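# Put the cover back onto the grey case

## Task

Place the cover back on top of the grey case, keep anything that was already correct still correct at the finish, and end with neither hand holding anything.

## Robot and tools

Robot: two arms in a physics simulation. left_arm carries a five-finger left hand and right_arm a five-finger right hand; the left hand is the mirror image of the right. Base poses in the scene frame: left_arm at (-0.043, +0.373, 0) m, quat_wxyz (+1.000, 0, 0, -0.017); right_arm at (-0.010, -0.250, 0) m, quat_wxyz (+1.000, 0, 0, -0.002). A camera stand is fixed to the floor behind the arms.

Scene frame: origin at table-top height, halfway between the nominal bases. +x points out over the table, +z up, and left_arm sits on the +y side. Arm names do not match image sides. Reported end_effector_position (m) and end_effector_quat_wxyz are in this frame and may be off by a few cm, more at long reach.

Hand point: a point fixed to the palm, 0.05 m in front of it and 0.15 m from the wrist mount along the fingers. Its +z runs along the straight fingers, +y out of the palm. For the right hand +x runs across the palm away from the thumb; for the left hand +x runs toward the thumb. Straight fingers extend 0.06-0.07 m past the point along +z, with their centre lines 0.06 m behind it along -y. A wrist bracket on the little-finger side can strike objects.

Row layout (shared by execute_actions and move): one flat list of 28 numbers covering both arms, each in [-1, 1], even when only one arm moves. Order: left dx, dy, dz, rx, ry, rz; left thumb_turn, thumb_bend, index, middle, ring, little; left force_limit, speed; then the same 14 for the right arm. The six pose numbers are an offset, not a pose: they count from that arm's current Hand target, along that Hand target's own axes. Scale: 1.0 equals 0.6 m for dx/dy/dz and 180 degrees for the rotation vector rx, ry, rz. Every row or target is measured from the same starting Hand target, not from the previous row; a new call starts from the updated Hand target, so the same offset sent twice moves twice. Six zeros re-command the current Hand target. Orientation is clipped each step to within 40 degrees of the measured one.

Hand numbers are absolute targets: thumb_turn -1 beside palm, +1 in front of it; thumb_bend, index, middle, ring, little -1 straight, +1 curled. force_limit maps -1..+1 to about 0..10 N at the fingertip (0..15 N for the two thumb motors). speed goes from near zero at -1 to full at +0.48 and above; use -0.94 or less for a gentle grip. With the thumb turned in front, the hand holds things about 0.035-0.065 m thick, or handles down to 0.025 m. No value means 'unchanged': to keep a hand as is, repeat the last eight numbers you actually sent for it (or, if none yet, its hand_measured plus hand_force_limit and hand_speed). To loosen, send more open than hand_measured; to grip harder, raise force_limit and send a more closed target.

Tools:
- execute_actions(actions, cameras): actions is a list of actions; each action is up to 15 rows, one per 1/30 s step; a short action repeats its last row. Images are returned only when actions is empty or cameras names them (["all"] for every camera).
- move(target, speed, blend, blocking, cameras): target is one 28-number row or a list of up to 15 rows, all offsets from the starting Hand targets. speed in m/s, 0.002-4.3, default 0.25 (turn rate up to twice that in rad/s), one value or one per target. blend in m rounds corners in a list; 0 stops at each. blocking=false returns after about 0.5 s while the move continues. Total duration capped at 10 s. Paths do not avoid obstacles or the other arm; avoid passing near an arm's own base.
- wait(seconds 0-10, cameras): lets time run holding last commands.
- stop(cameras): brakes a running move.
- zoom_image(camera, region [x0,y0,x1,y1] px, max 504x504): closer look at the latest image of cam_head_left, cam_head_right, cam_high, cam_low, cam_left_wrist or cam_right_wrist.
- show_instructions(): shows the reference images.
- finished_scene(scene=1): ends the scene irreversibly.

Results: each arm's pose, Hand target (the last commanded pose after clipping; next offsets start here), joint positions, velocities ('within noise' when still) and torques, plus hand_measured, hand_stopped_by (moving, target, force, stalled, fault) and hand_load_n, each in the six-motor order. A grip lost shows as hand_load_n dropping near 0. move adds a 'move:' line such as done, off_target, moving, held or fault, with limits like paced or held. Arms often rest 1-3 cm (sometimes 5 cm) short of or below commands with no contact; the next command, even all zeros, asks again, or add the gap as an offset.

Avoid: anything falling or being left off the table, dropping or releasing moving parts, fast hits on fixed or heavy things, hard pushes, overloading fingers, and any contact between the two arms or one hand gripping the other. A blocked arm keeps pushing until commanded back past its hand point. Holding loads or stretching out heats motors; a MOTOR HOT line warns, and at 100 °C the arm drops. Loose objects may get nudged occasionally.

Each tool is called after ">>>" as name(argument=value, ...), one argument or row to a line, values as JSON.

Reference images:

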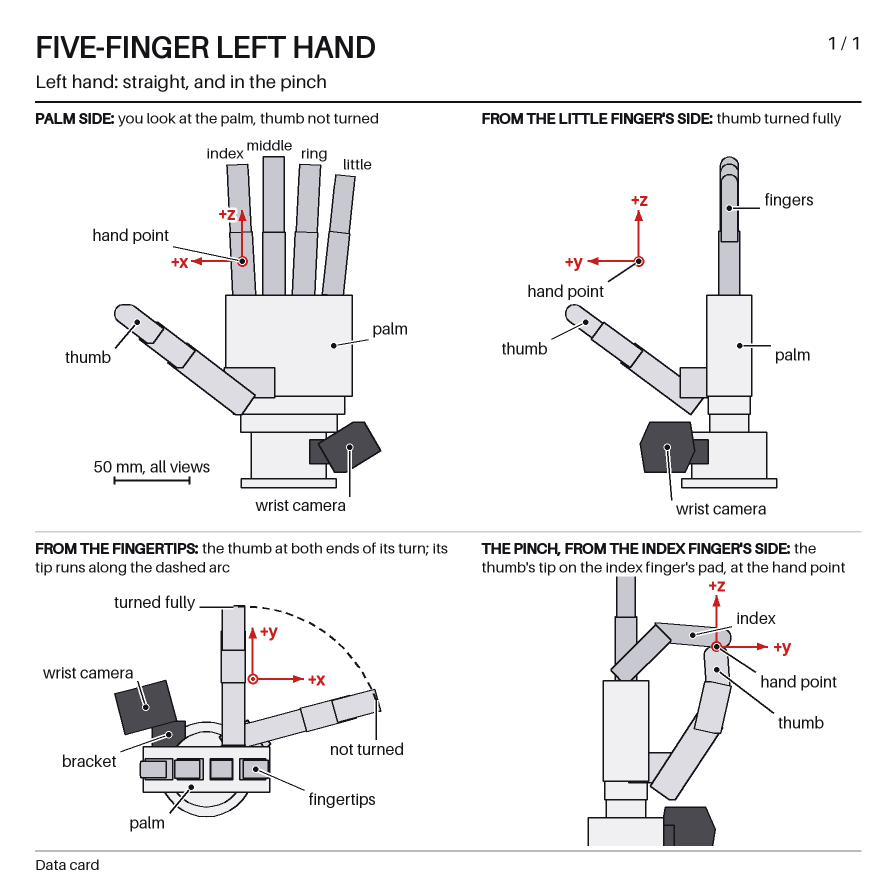

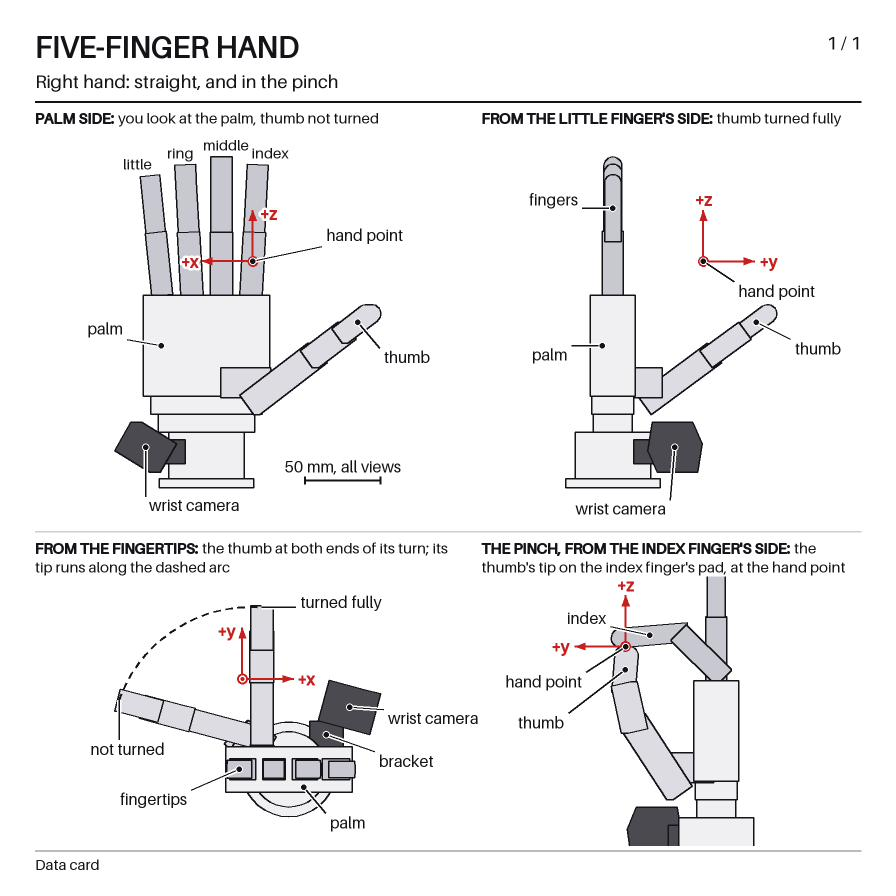

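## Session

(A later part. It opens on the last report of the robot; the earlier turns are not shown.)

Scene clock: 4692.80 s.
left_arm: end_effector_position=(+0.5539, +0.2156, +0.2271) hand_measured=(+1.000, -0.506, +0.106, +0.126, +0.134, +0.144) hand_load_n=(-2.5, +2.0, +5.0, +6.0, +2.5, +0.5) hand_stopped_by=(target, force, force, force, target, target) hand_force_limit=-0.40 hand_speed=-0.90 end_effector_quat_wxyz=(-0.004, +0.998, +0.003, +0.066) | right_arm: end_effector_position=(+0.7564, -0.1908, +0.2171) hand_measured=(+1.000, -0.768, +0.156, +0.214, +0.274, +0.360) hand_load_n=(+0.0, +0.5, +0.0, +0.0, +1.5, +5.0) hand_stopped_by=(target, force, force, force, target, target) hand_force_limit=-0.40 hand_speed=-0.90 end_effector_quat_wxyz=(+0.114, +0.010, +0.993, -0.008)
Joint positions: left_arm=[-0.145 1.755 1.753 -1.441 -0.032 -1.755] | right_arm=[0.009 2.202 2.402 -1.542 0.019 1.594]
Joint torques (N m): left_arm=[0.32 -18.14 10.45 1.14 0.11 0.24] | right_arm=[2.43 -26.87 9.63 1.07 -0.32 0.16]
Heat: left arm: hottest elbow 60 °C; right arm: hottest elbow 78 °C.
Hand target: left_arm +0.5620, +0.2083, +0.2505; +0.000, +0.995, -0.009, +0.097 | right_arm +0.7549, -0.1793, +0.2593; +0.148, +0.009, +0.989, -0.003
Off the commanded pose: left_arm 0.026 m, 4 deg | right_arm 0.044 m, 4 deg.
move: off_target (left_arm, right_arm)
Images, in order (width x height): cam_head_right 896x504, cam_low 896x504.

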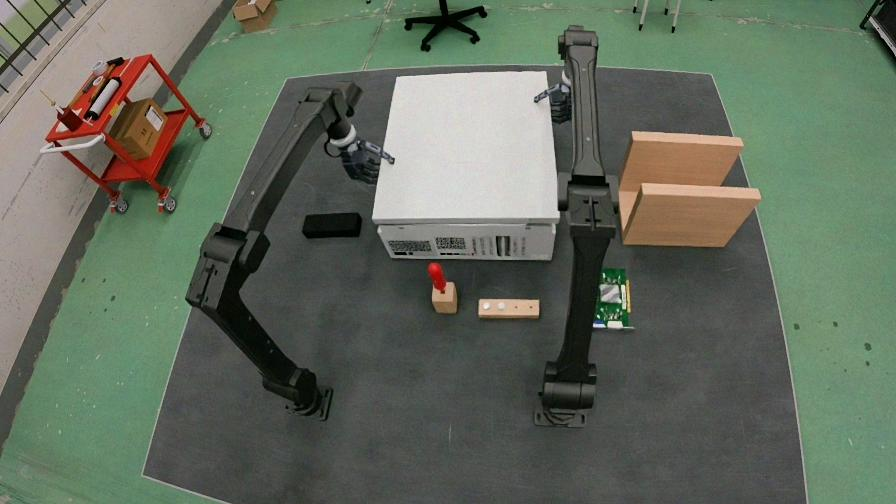

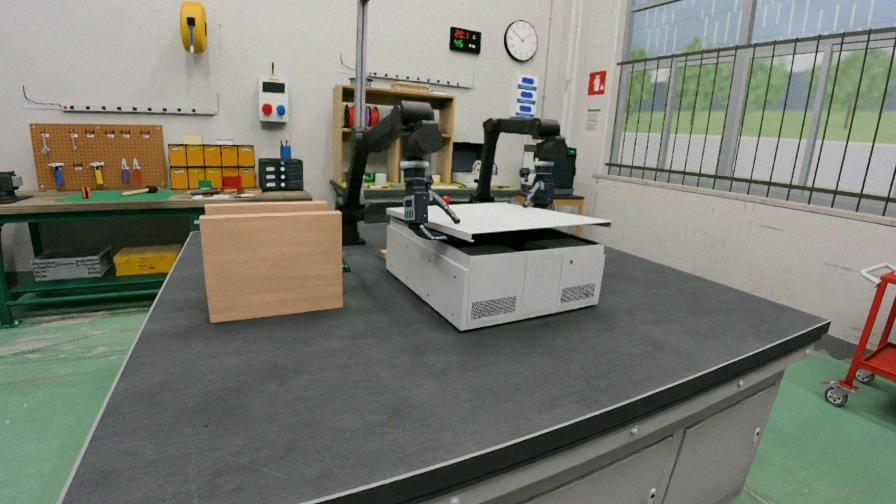

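>>> move(
  target=[-0.0346,0.0006,0.0034,0,0,0,1,-0.5,0.12,0.135,0.135,0.145,-0.4,-0.9,0.0348,-0.0006,0,0,0,0,1,-0.70,0.16,0.22,0.275,0.36,-0.4,-0.9],
  speed=0.06,
  cameras=["cam_head_right","cam_low"],
)

>>> zoom_image(
  camera="cam_head_right",
  region=[360, 190, 480, 270],
)

>>> zoom_image(
  camera="cam_head_right",
  region=[470, 190, 590, 270],
)

>>> zoom_image(
  camera="cam_low",
  region=[370, 180, 620, 340],
)

Scene clock: 4705.73 s.
left_arm: end_effector_position=(+0.5411, +0.2174, +0.2242) hand_measured=(+1.000, -0.506, +0.106, +0.126, +0.134, +0.144) hand_load_n=(-3.5, +2.5, +4.0, +5.5, +2.5, +1.0) hand_stopped_by=(target, force, force, force, target, target) hand_force_limit=-0.40 hand_speed=-0.90 end_effector_quat_wxyz=(-0.006, +0.998, -0.002, +0.070) | right_arm: end_effector_position=(+0.7378, -0.1917, +0.2131) hand_measured=(+1.000, -0.768, +0.156, +0.214, +0.274, +0.360) hand_load_n=(-0.5, +1.0, +0.0, +0.0, +2.0, +7.0) hand_stopped_by=(target, force, force, force, target, target) hand_force_limit=-0.40 hand_speed=-0.90 end_effector_quat_wxyz=(+0.117, +0.013, +0.993, -0.009)
Joint positions: left_arm=[-0.147 1.716 1.693 -1.412 -0.037 -1.746] | right_arm=[0.009 2.112 2.237 -1.462 0.022 1.601]
Joint torques (N m): left_arm=[-0.15 -18.61 8.53 1.33 0.24 0.1] | right_arm=[2.9 -25.82 10.1 1.22 -0.36 0.15]
Heat: left arm: hottest elbow 56 °C; right arm: hottest elbow 75 °C.
Hand target: left_arm +0.5419, +0.2081, +0.2443; -0.001, +0.995, -0.009, +0.097 | right_arm +0.7349, -0.1793, +0.2533; +0.148, +0.009, +0.989, -0.003
Off the commanded pose: left_arm 0.022 m, 3 deg | right_arm 0.042 m, 4 deg.
move: off_target (left_arm, right_arm)
Images, in order (width x height): cam_head_right 896x504, cam_low 896x504.

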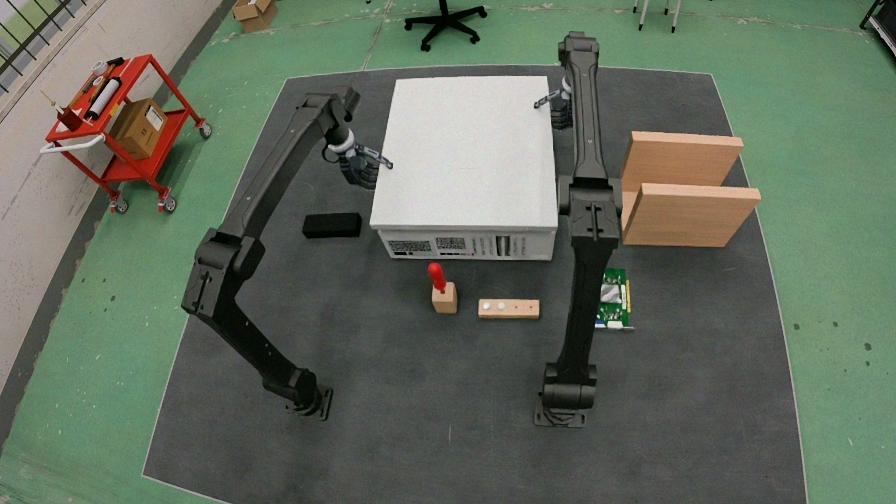

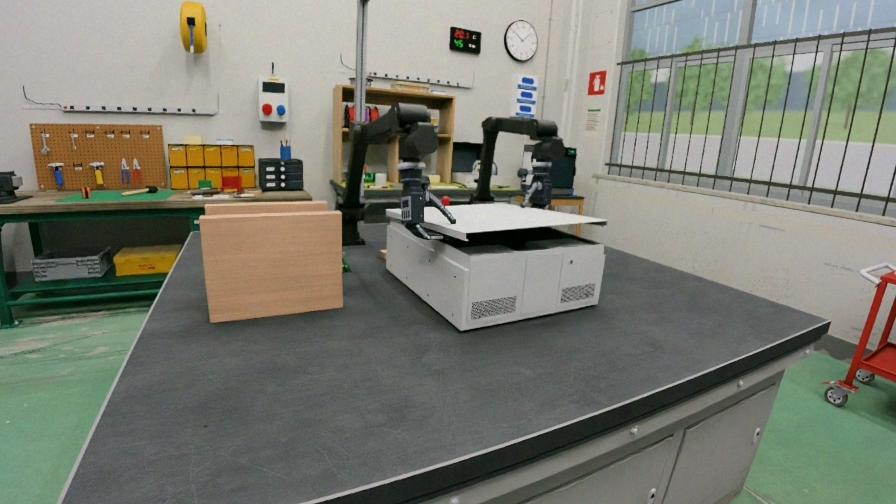

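Scaled by 4.200.

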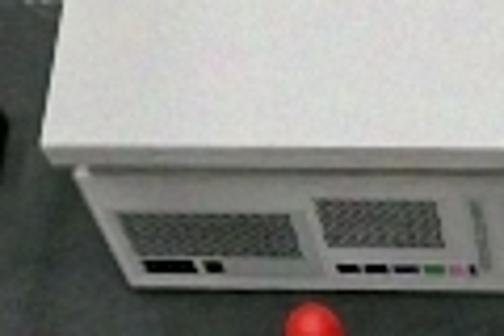

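Scaled by 4.200.

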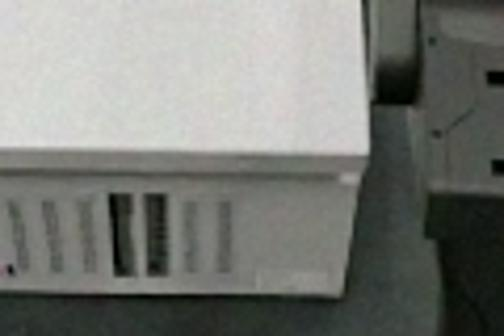

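Scaled by 2.016.

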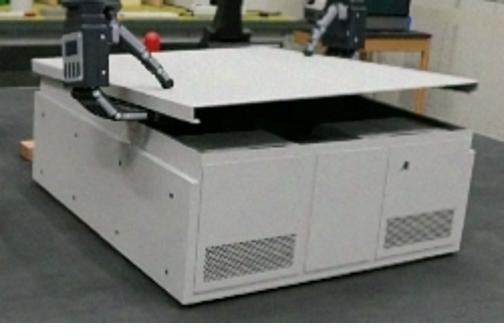

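>>> move(
  target=[-0.0048,0,0.0245,0,0,0,1,-0.5,0.12,0.135,0.135,0.145,-0.4,-0.9,0,0,0,0,0,0,1,-0.70,0.16,0.22,0.275,0.36,-0.4,-0.9],
  speed=0.04,
)

Scene clock: 4728.03 s.
left_arm: end_effector_position=(+0.5419, +0.2173, +0.2155) hand_measured=(+1.000, -0.506, +0.106, +0.126, +0.134, +0.144) hand_load_n=(-4.0, +1.0, +5.0, +7.0, +4.0, +2.5) hand_stopped_by=(target, force, force, force, target, target) hand_force_limit=-0.40 hand_speed=-0.90 end_effector_quat_wxyz=(-0.005, +0.997, -0.002, +0.076) | right_arm: end_effector_position=(+0.7382, -0.1920, +0.2132) hand_measured=(+1.000, -0.768, +0.156, +0.214, +0.274, +0.360) hand_load_n=(-1.0, +1.5, +0.0, +0.0, +1.0, +7.5) hand_stopped_by=(target, force, force, force, target, target) hand_force_limit=-0.40 hand_speed=-0.90 end_effector_quat_wxyz=(+0.118, +0.013, +0.993, -0.009)
Joint positions: left_arm=[-0.147 1.71 1.659 -1.371 -0.037 -1.746] | right_arm=[0.009 2.112 2.237 -1.46 0.023 1.601]
Joint torques (N m): left_arm=[0.09 -17.9 8.23 1.26 0.23 0.09] | right_arm=[2.02 -25.64 9.88 0.9 -0.39 0.15]
Heat: left arm: hottest elbow 52 °C; right arm: hottest elbow 70 °C.
Hand target: left_arm +0.5419, +0.2081, +0.2296; -0.001, +0.995, -0.009, +0.097 | right_arm +0.7349, -0.1793, +0.2533; +0.148, +0.009, +0.989, -0.003
Off the commanded pose: left_arm 0.017 m, 3 deg | right_arm 0.042 m, 4 deg.
move: off_target (left_arm, right_arm)

>>> move(
  target=[-0.0038,0,0.0196,0,0,0,1,-0.5,0.12,0.135,0.135,0.145,-0.4,-0.9,0,0,0,0,0,0,1,-0.70,0.16,0.22,0.275,0.36,-0.4,-0.9],
  speed=0.04,
  cameras=["cam_head_right","cam_low","cam_high"],
)

>>> zoom_image(
  camera="cam_low",
  region=[370, 180, 620, 340],
)

>>> zoom_image(
  camera="cam_head_right",
  region=[360, 190, 480, 270],
)

Scene clock: 4733.57 s.
left_arm: end_effector_position=(+0.5416, +0.2173, +0.2149) hand_measured=(+1.000, -0.506, +0.106, +0.126, +0.134, +0.144) hand_load_n=(-2.5, +2.5, +6.0, +5.0, +0.0, +0.0) hand_stopped_by=(target, force, force, force, target, target) hand_force_limit=-0.40 hand_speed=-0.90 end_effector_quat_wxyz=(-0.003, +0.996, -0.002, +0.084) | right_arm: end_effector_position=(+0.7386, -0.1918, +0.2137) hand_measured=(+1.000, -0.768, +0.156, +0.214, +0.274, +0.360) hand_load_n=(-2.0, +3.0, +0.5, +0.0, +1.0, +9.0) hand_stopped_by=(target, force, force, force, target, target) hand_force_limit=-0.40 hand_speed=-0.90 end_effector_quat_wxyz=(+0.119, +0.013, +0.993, -0.009)
Joint positions: left_arm=[-0.147 1.698 1.638 -1.346 -0.037 -1.746] | right_arm=[0.009 2.111 2.237 -1.458 0.022 1.601]
Joint torques (N m): left_arm=[-0.15 -16.56 7.76 1.47 0.23 0.1] | right_arm=[1.79 -25.64 9.81 0.68 -0.4 0.11]
Heat: left arm: hottest elbow 51 °C; right arm: hottest elbow 69 °C.
Hand target: left_arm +0.5420, +0.2082, +0.2177; -0.001, +0.995, -0.009, +0.097 | right_arm +0.7350, -0.1793, +0.2531; +0.148, +0.009, +0.989, -0.003
Off the commanded pose: left_arm 0.010 m, 2 deg | right_arm 0.042 m, 3 deg.
move: off_target (right_arm)
Images, in order (width x height): cam_head_right 896x504, cam_high 896x504, cam_low 896x504.

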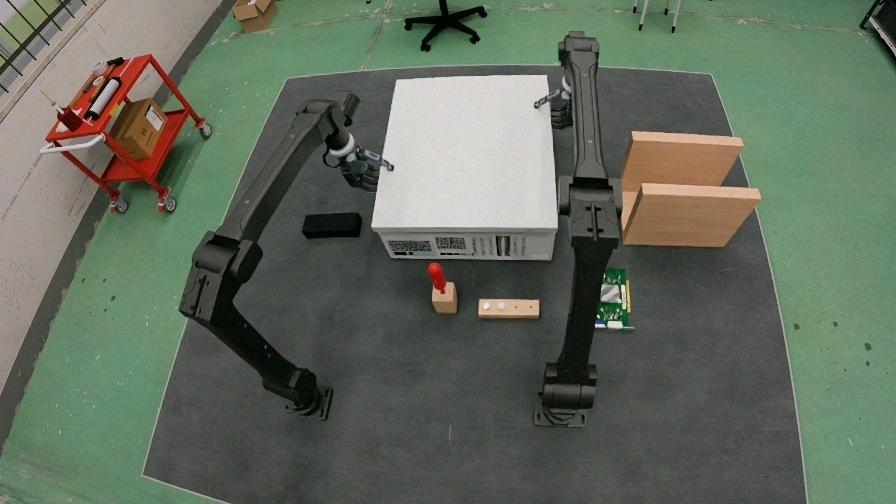

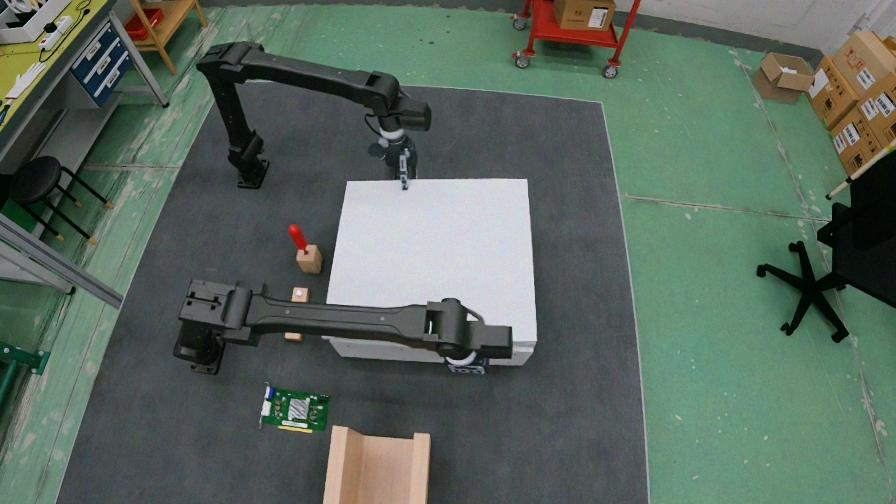

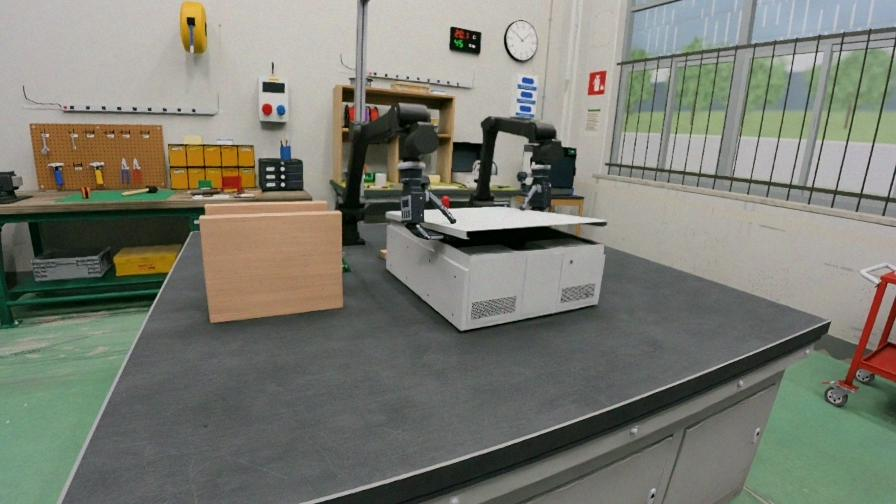

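Scaled by 2.016.

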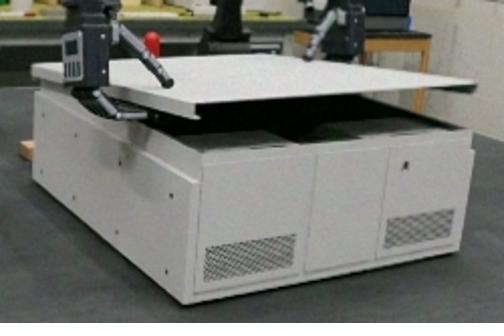

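Scaled by 4.200.

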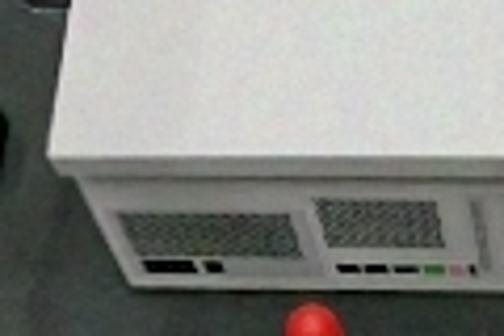

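>>> move(
  target=[0,0,0,0,0,0,1,-0.5,0.05,0.1,0.165,0.22,-0.4,-0.9,0,0,0,0,0,0,1,-0.70,0.1,0.175,0.285,0.36,-0.4,-0.9],
  speed=0.04,
  cameras=["cam_head_right","cam_low","cam_left_wrist"],
)

>>> zoom_image(
  camera="cam_low",
  region=[370, 180, 620, 340],
)

>>> zoom_image(
  camera="cam_head_right",
  region=[360, 190, 480, 270],
)

>>> zoom_image(
  camera="cam_head_right",
  region=[470, 190, 590, 270],
)

Scene clock: 4753.27 s.
left_arm: end_effector_position=(+0.5413, +0.2167, +0.2163) hand_measured=(+1.000, -0.506, +0.050, +0.100, +0.140, +0.162) hand_load_n=(+0.5, +0.5, +0.0, -4.0, +6.0, +2.5) hand_stopped_by=(target, force, target, target, force, force) hand_force_limit=-0.40 hand_speed=-0.90 end_effector_quat_wxyz=(-0.003, +0.996, -0.002, +0.086) | right_arm: end_effector_position=(+0.7386, -0.1920, +0.2136) hand_measured=(+1.000, -0.768, +0.100, +0.174, +0.282, +0.360) hand_load_n=(-0.5, +1.5, +0.0, +0.0, +3.5, +3.5) hand_stopped_by=(target, force, target, target, force, target) hand_force_limit=-0.40 hand_speed=-0.90 end_effector_quat_wxyz=(+0.119, +0.013, +0.993, -0.010)
Joint positions: left_arm=[-0.148 1.696 1.638 -1.345 -0.037 -1.746] | right_arm=[0.009 2.111 2.237 -1.458 0.024 1.601]
Joint torques (N m): left_arm=[-0.03 -16.21 7.75 1.4 0.23 0.08] | right_arm=[2.2 -27.22 9.96 1.1 -0.42 0.08]
Heat: left arm: hottest elbow 48 °C; right arm: hottest elbow 66 °C.
Hand target: left_arm +0.5419, +0.2082, +0.2176; +0.000, +0.995, -0.009, +0.097 | right_arm +0.7350, -0.1793, +0.2531; +0.148, +0.009, +0.989, -0.003
Off the commanded pose: left_arm 0.009 m, 2 deg | right_arm 0.042 m, 3 deg.
move: off_target (right_arm)
Images, in order (width x height): cam_head_right 896x504, cam_low 896x504, cam_left_wrist 672x504.

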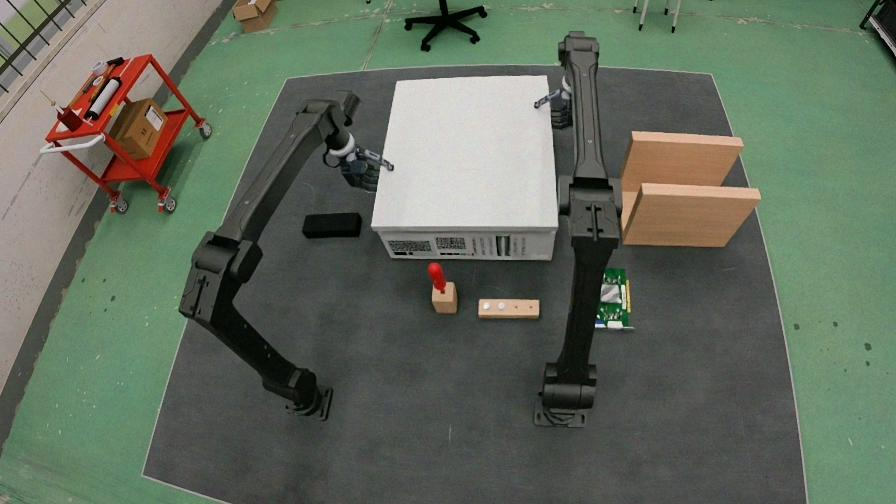

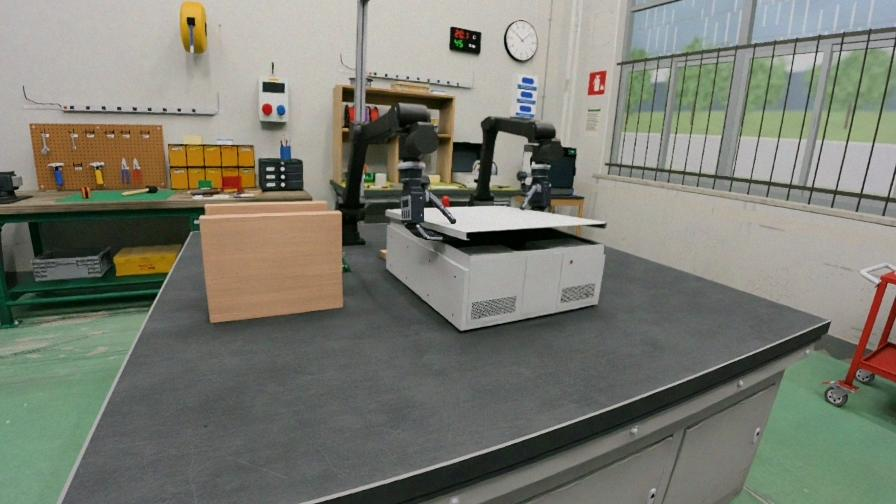

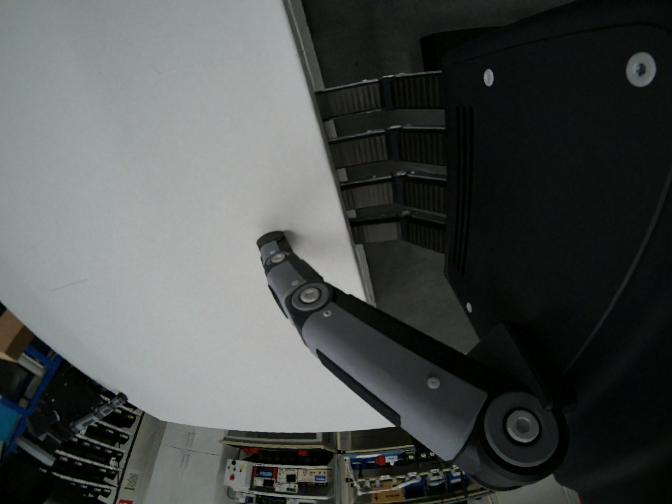

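Scaled by 2.016.

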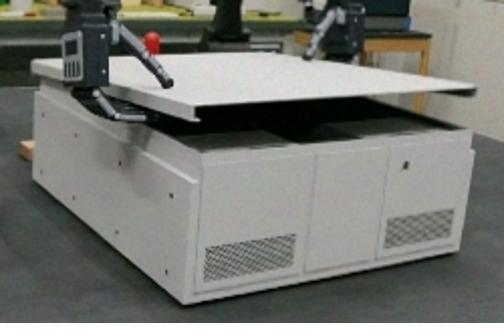

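Scaled by 4.200.

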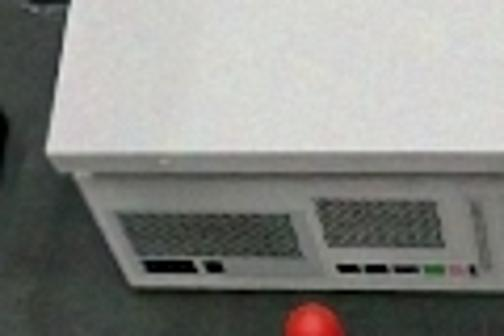

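Scaled by 4.200.

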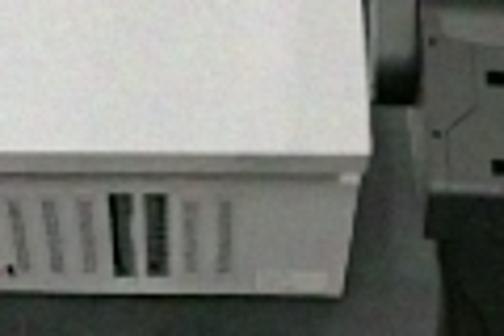

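>>> move(
  target=[-0.0032,0,0.0164,0,0,0,1,-0.5,0.05,0.1,0.165,0.22,-0.4,-0.9,0.0073,0,0.0239,0,0,0,1,-0.70,0.1,0.175,0.285,0.36,-0.4,-0.9],
  speed=0.04,
)

Scene clock: 4765.63 s.
left_arm: end_effector_position=(+0.5409, +0.2167, +0.2154) hand_measured=(+1.000, -0.506, +0.050, +0.100, +0.140, +0.162) hand_load_n=(+0.0, +0.0, +0.0, -5.0, +2.0, +0.0) hand_stopped_by=(target, force, target, target, force, force) hand_force_limit=-0.40 hand_speed=-0.90 end_effector_quat_wxyz=(-0.002, +0.996, -0.002, +0.092) | right_arm: end_effector_position=(+0.7376, -0.1923, +0.2061) hand_measured=(+1.000, -0.768, +0.100, +0.174, +0.282, +0.360) hand_load_n=(+1.0, +0.5, +0.0, +0.0, +5.0, +3.0) hand_stopped_by=(target, force, target, target, force, target) hand_force_limit=-0.40 hand_speed=-0.90 end_effector_quat_wxyz=(+0.123, +0.014, +0.992, -0.010)
Joint positions: left_arm=[-0.148 1.686 1.619 -1.323 -0.037 -1.746] | right_arm=[0.009 2.096 2.189 -1.418 0.025 1.602]
Joint velocities: left_arm=[within noise] | right_arm=[0.005 0.015 0.012 -0.012 -0.154 0.037]
Joint torques (N m): left_arm=[-0.03 -14.97 7.3 1.58 0.22 0.09] | right_arm=[2.43 -25.11 9.69 0.91 -0.39 0.12]
Heat: left arm: hottest elbow 47 °C; right arm: hottest elbow 64 °C.
Hand target: left_arm +0.5419, +0.2082, +0.2074; +0.000, +0.995, -0.009, +0.097 | right_arm +0.7349, -0.1793, +0.2380; +0.148, +0.009, +0.989, -0.003
Off the commanded pose: left_arm 0.012 m, 1 deg | right_arm 0.035 m, 3 deg.
move: off_target (left_arm, right_arm)

>>> wait(
  seconds=0,
  cameras=["cam_head_right","cam_low"],
)

Scene clock: 4796.00 s.
left_arm: end_effector_position=(+0.5410, +0.2167, +0.2156) hand_measured=(+1.000, -0.506, +0.050, +0.100, +0.140, +0.162) hand_load_n=(+0.0, +0.0, +0.0, -5.0, +2.0, +0.0) hand_stopped_by=(target, force, target, target, force, force) hand_force_limit=-0.40 hand_speed=-0.90 end_effector_quat_wxyz=(-0.002, +0.996, -0.002, +0.093) | right_arm: end_effector_position=(+0.7376, -0.1923, +0.2061) hand_measured=(+1.000, -0.768, +0.100, +0.174, +0.282, +0.360) hand_load_n=(+0.5, +0.5, +0.0, +0.0, +4.5, +2.5) hand_stopped_by=(target, force, target, target, force, target) hand_force_limit=-0.40 hand_speed=-0.90 end_effector_quat_wxyz=(+0.123, +0.014, +0.992, -0.010)
Joint positions: left_arm=[-0.148 1.685 1.619 -1.323 -0.037 -1.746] | right_arm=[0.009 2.096 2.189 -1.418 0.025 1.602]
Joint torques (N m): left_arm=[-0.03 -14.8 7.32 1.63 0.24 0.09] | right_arm=[2.78 -25.58 9.62 1.05 -0.46 0.12]
Heat: left arm: hottest elbow 45 °C; right arm: hottest elbow 62 °C.
Hand target: left_arm +0.5420, +0.2082, +0.2076; +0.000, +0.995, -0.009, +0.097 | right_arm +0.7349, -0.1793, +0.2380; +0.148, +0.009, +0.989, -0.003
Off the commanded pose: left_arm 0.012 m, 1 deg | right_arm 0.035 m, 3 deg.
Images, in order (width x height): cam_head_right 896x504, cam_low 896x504.

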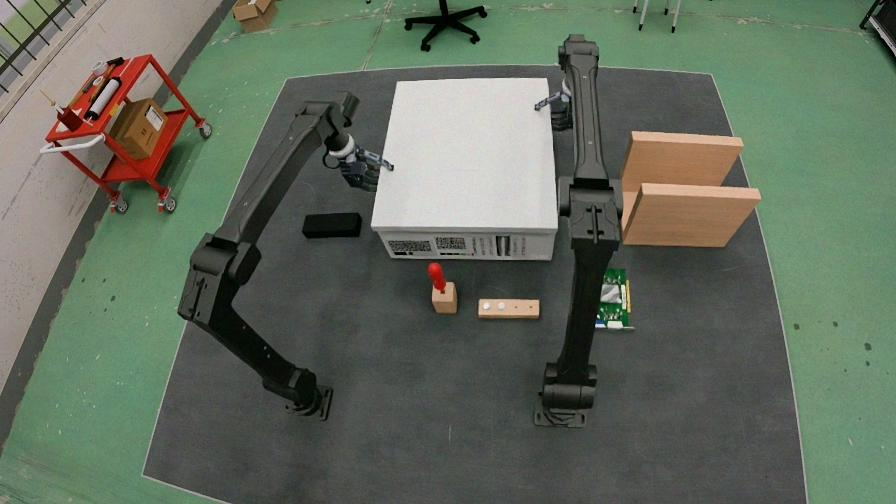

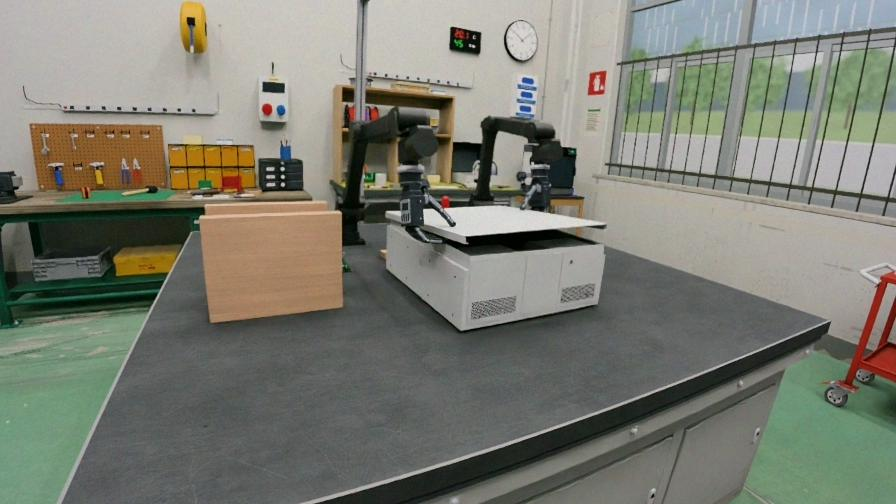

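>>> zoom_image(
  camera="cam_low",
  region=[370, 180, 620, 340],
)

>>> zoom_image(
  camera="cam_head_right",
  region=[360, 190, 480, 270],
)

>>> zoom_image(
  camera="cam_head_right",
  region=[470, 190, 590, 270],
)

Scaled by 2.016.

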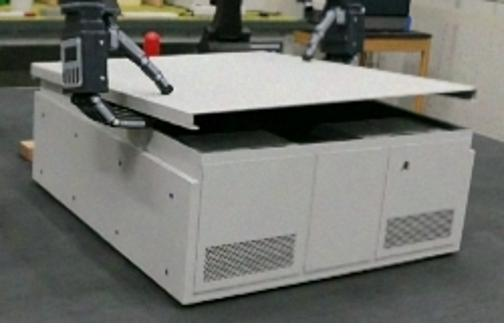

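Scaled by 4.200.

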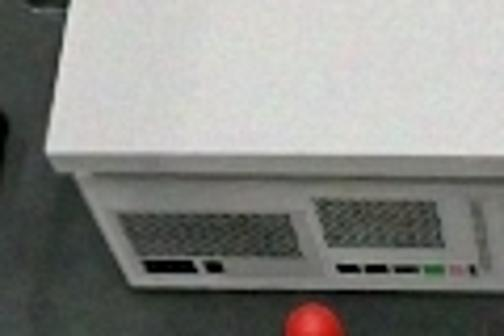

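Scaled by 4.200.

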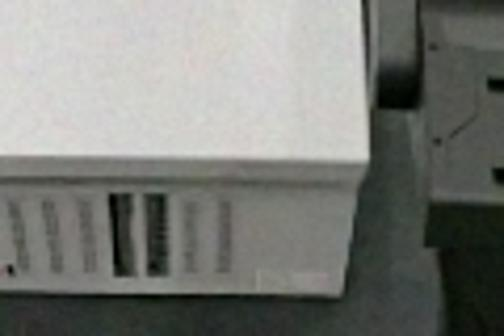

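>>> wait(
  seconds=0,
  cameras=["cam_left_wrist","cam_right_wrist","cam_head_left","cam_high"],
)

Scene clock: 4817.53 s.
left_arm: end_effector_position=(+0.5410, +0.2167, +0.2156) hand_measured=(+1.000, -0.506, +0.050, +0.100, +0.140, +0.162) hand_load_n=(+0.0, +0.0, +0.0, -5.0, +2.0, +0.0) hand_stopped_by=(target, force, target, target, force, force) hand_force_limit=-0.40 hand_speed=-0.90 end_effector_quat_wxyz=(-0.002, +0.996, -0.002, +0.093) | right_arm: end_effector_position=(+0.7376, -0.1923, +0.2061) hand_measured=(+1.000, -0.768, +0.100, +0.174, +0.282, +0.360) hand_load_n=(+0.5, +0.5, +0.0, +0.0, +5.0, +3.0) hand_stopped_by=(target, force, target, target, force, target) hand_force_limit=-0.40 hand_speed=-0.90 end_effector_quat_wxyz=(+0.123, +0.014, +0.992, -0.010)
Joint positions: left_arm=[-0.148 1.685 1.619 -1.323 -0.037 -1.746] | right_arm=[0.009 2.096 2.189 -1.418 0.025 1.602]
Joint torques (N m): left_arm=[-0.21 -14.97 7.35 1.62 0.23 0.09] | right_arm=[2.2 -26.4 9.43 1.02 -0.5 0.11]
Heat: left arm: hottest elbow 44 °C; right arm: hottest elbow 60 °C.
Hand target: left_arm +0.5420, +0.2082, +0.2076; +0.000, +0.995, -0.009, +0.097 | right_arm +0.7349, -0.1793, +0.2380; +0.148, +0.009, +0.989, -0.003
Off the commanded pose: left_arm 0.012 m, 1 deg | right_arm 0.035 m, 3 deg.
Images, in order (width x height): cam_head_left 896x504, cam_high 896x504, cam_left_wrist 672x504, cam_right_wrist 672x504.

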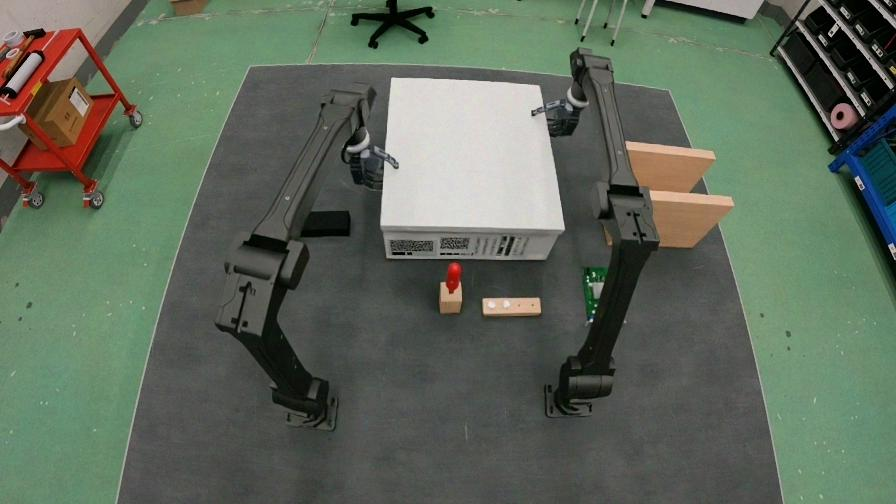

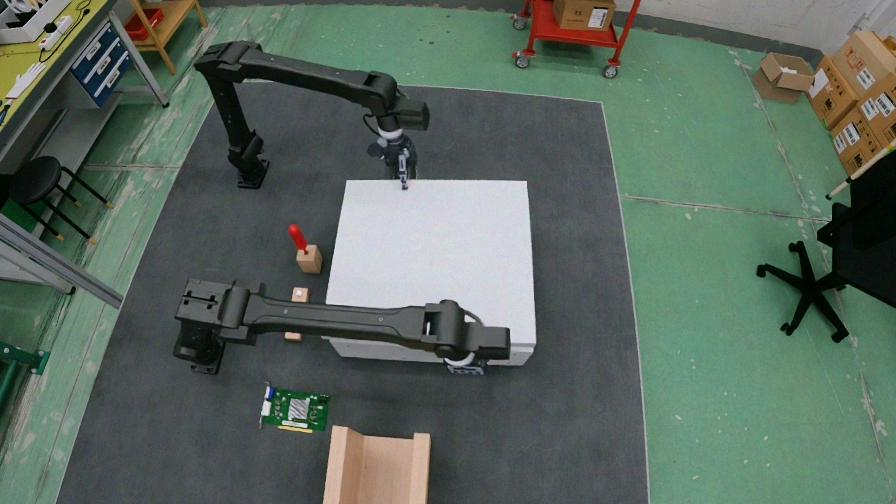

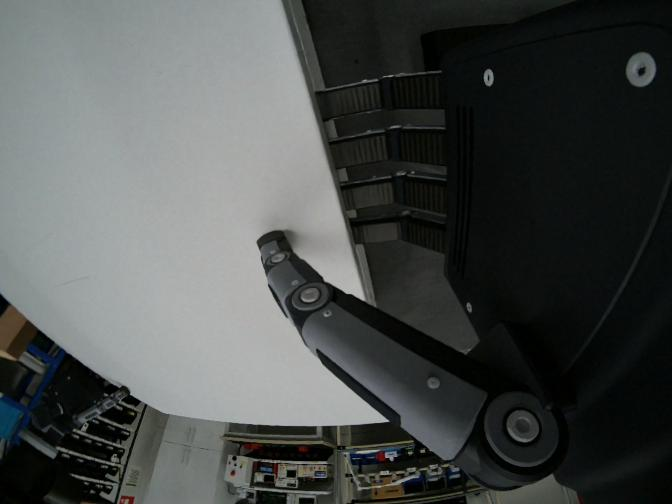

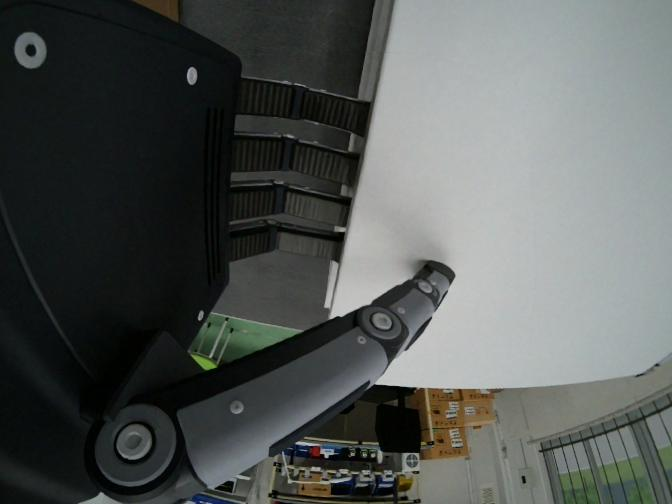

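>>> execute_actions(
  actions=[
    [[0,0,0,0,0,0,1,-0.60,0.05,0.1,0.165,0.22,-0.4,-0.9,0,0,0,0,0,0,1,-0.70,0.1,0.175,0.285,0.36,-0.4,-0.9]],
  ],
  cameras=["cam_left_wrist"],
)

Scene clock: 4839.87 s.
left_arm: end_effector_position=(+0.5410, +0.2167, +0.2156) hand_measured=(+1.000, -0.600, +0.050, +0.100, +0.140, +0.162) hand_load_n=(+0.0, +0.0, +0.5, -5.0, +2.0, +0.0) hand_stopped_by=(target, target, target, target, force, force) hand_force_limit=-0.40 hand_speed=-0.90 end_effector_quat_wxyz=(-0.002, +0.996, -0.002, +0.093) | right_arm: end_effector_position=(+0.7376, -0.1923, +0.2061) hand_measured=(+1.000, -0.768, +0.100, +0.174, +0.282, +0.360) hand_load_n=(+0.5, +0.5, +0.0, -0.5, +5.0, +2.5) hand_stopped_by=(target, force, target, target, force, target) hand_force_limit=-0.40 hand_speed=-0.90 end_effector_quat_wxyz=(+0.123, +0.014, +0.992, -0.010)
Joint positions: left_arm=[-0.148 1.685 1.619 -1.323 -0.037 -1.746] | right_arm=[0.009 2.096 2.189 -1.418 0.025 1.602]
Joint torques (N m): left_arm=[-0.15 -14.68 7.25 1.63 0.23 0.08] | right_arm=[2.02 -26.17 9.42 1.07 -0.44 0.07]
Heat: left arm: hottest elbow 44 °C; right arm: hottest elbow 59 °C.
Hand target: left_arm +0.5420, +0.2082, +0.2076; +0.000, +0.995, -0.009, +0.097 | right_arm +0.7349, -0.1793, +0.2380; +0.148, +0.009, +0.989, -0.003
Off the commanded pose: left_arm 0.012 m, 1 deg | right_arm 0.035 m, 3 deg.
Step readings (end_effector_position of left_arm | right_arm):
0: (+0.5410, +0.2167, +0.2156) | (+0.7376, -0.1923, +0.2061)
1: (+0.5410, +0.2167, +0.2156) | (+0.7376, -0.1923, +0.2061)
2: (+0.5410, +0.2167, +0.2156) | (+0.7376, -0.1923, +0.2061)
4: (+0.5410, +0.2167, +0.2156) | (+0.7376, -0.1923, +0.2061)
8: (+0.5410, +0.2167, +0.2156) | (+0.7376, -0.1923, +0.2061)
15: (+0.5410, +0.2167, +0.2156) | (+0.7376, -0.1923, +0.2061)
Images, in order (width x height): cam_left_wrist 672x504.

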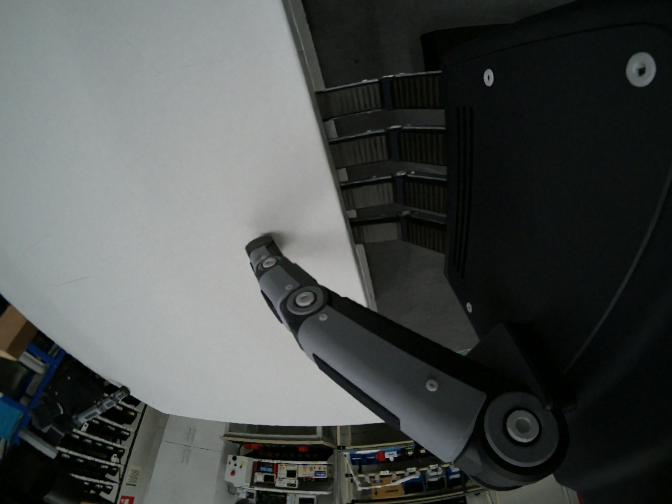

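>>> execute_actions(
  actions=[
    [[0,-0.02,0,0,0,0,1,-0.60,0.05,0.1,0.165,0.22,-0.4,-0.9,0,0,0,0,0,0,1,-0.70,0.1,0.175,0.285,0.36,-0.4,-0.9]],
  ],
  cameras=["cam_left_wrist"],
)

Scene clock: 4849.63 s.
left_arm: end_effector_position=(+0.5409, +0.2168, +0.2158) hand_measured=(+1.000, -0.600, +0.050, +0.100, +0.140, +0.162) hand_load_n=(+0.0, +0.0, +0.0, -4.5, +1.0, +0.0) hand_stopped_by=(target, target, target, target, force, force) hand_force_limit=-0.40 hand_speed=-0.90 end_effector_quat_wxyz=(-0.001, +0.995, -0.008, +0.096) | right_arm: end_effector_position=(+0.7376, -0.1923, +0.2061) hand_measured=(+1.000, -0.768, +0.100, +0.174, +0.282, +0.360) hand_load_n=(+0.5, +0.5, +0.0, -0.5, +5.0, +3.0) hand_stopped_by=(target, force, target, target, force, target) hand_force_limit=-0.40 hand_speed=-0.90 end_effector_quat_wxyz=(+0.123, +0.014, +0.992, -0.010)
Joint positions: left_arm=[-0.146 1.682 1.614 -1.314 -0.035 -1.733] | right_arm=[0.009 2.096 2.189 -1.418 0.025 1.602]
Joint torques (N m): left_arm=[1.67 -15.09 7.24 1.37 0.32 0.17] | right_arm=[1.73 -25.64 9.44 1.03 -0.45 0.15]
Heat: left arm: hottest elbow 44 °C; right arm: hottest elbow 59 °C.
Hand target: left_arm +0.5423, +0.2202, +0.2076; +0.000, +0.995, -0.009, +0.097 | right_arm +0.7349, -0.1793, +0.2380; +0.148, +0.009, +0.989, -0.003
Off the commanded pose: left_arm 0.009 m, 0 deg | right_arm 0.035 m, 3 deg.
Step readings (end_effector_position of left_arm | right_arm):
0: (+0.5410, +0.2167, +0.2156) | (+0.7376, -0.1923, +0.2061)
1: (+0.5410, +0.2167, +0.2156) | (+0.7376, -0.1923, +0.2061)
2: (+0.5409, +0.2167, +0.2156) | (+0.7376, -0.1923, +0.2061)
4: (+0.5408, +0.2166, +0.2155) | (+0.7376, -0.1923, +0.2061)
8: (+0.5409, +0.2168, +0.2157) | (+0.7376, -0.1923, +0.2061)
15: (+0.5409, +0.2169, +0.2157) | (+0.7376, -0.1923, +0.2061)
Images, in order (width x height): cam_left_wrist 672x504.

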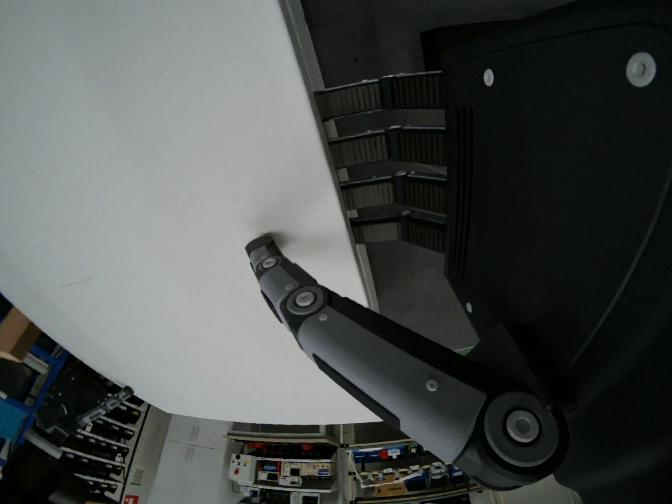

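>>> execute_actions(
  actions=[
    [[0,-0.015,0,0,0,0,1,-0.60,0.05,0.1,0.165,0.22,-0.4,-0.9,0,0,0,0,0,0,1,-0.70,0.1,0.175,0.285,0.36,-0.4,-0.9]],
  ],
  cameras=["cam_left_wrist"],
)

Scene clock: 4853.67 s.
left_arm: end_effector_position=(+0.5413, +0.2192, +0.2155) hand_measured=(+1.000, -0.600, +0.050, +0.100, +0.140, +0.162) hand_load_n=(+0.0, +0.0, +0.0, -4.5, +1.0, +0.0) hand_stopped_by=(target, target, target, target, force, force) hand_force_limit=-0.40 hand_speed=-0.90 end_effector_quat_wxyz=(+0.003, +0.995, -0.011, +0.097) | right_arm: end_effector_position=(+0.7376, -0.1922, +0.2061) hand_measured=(+1.000, -0.768, +0.100, +0.174, +0.282, +0.360) hand_load_n=(+0.5, +0.5, +0.0, +0.0, +5.0, +3.0) hand_stopped_by=(target, force, target, target, force, target) hand_force_limit=-0.40 hand_speed=-0.90 end_effector_quat_wxyz=(+0.123, +0.014, +0.992, -0.010)
Joint positions: left_arm=[-0.138 1.681 1.611 -1.308 -0.026 -1.719] | right_arm=[0.009 2.096 2.189 -1.418 0.024 1.602]
Joint torques (N m): left_arm=[2.43 -14.97 7.12 1.21 0.08 0.2] | right_arm=[1.55 -24.94 9.2 0.8 -0.47 0.14]
Heat: left arm: hottest elbow 44 °C; right arm: hottest elbow 59 °C.
Hand target: left_arm +0.5424, +0.2292, +0.2075; -0.001, +0.995, -0.009, +0.097 | right_arm +0.7349, -0.1793, +0.2380; +0.148, +0.009, +0.989, -0.003
Off the commanded pose: left_arm 0.013 m, 0 deg | right_arm 0.034 m, 3 deg.
Step readings (end_effector_position of left_arm | right_arm):
0: (+0.5409, +0.2168, +0.2158) | (+0.7376, -0.1923, +0.2061)
1: (+0.5409, +0.2168, +0.2158) | (+0.7376, -0.1923, +0.2061)
2: (+0.5409, +0.2173, +0.2158) | (+0.7376, -0.1923, +0.2061)
4: (+0.5414, +0.2192, +0.2156) | (+0.7376, -0.1922, +0.2061)
8: (+0.5413, +0.2194, +0.2156) | (+0.7376, -0.1922, +0.2061)
15: (+0.5413, +0.2192, +0.2155) | (+0.7376, -0.1922, +0.2061)
Images, in order (width x height): cam_left_wrist 672x504.

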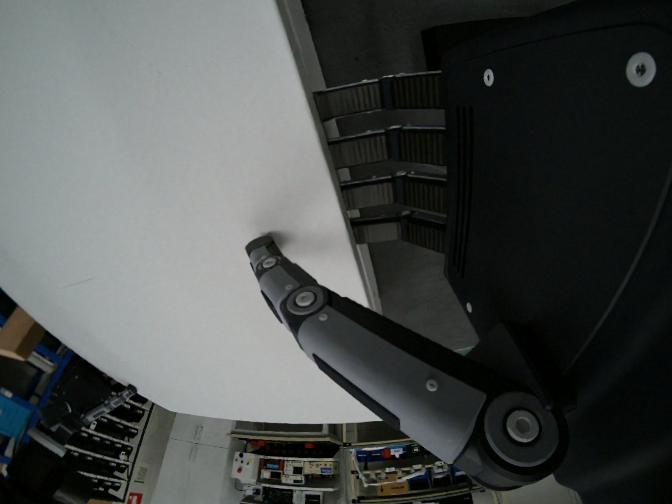

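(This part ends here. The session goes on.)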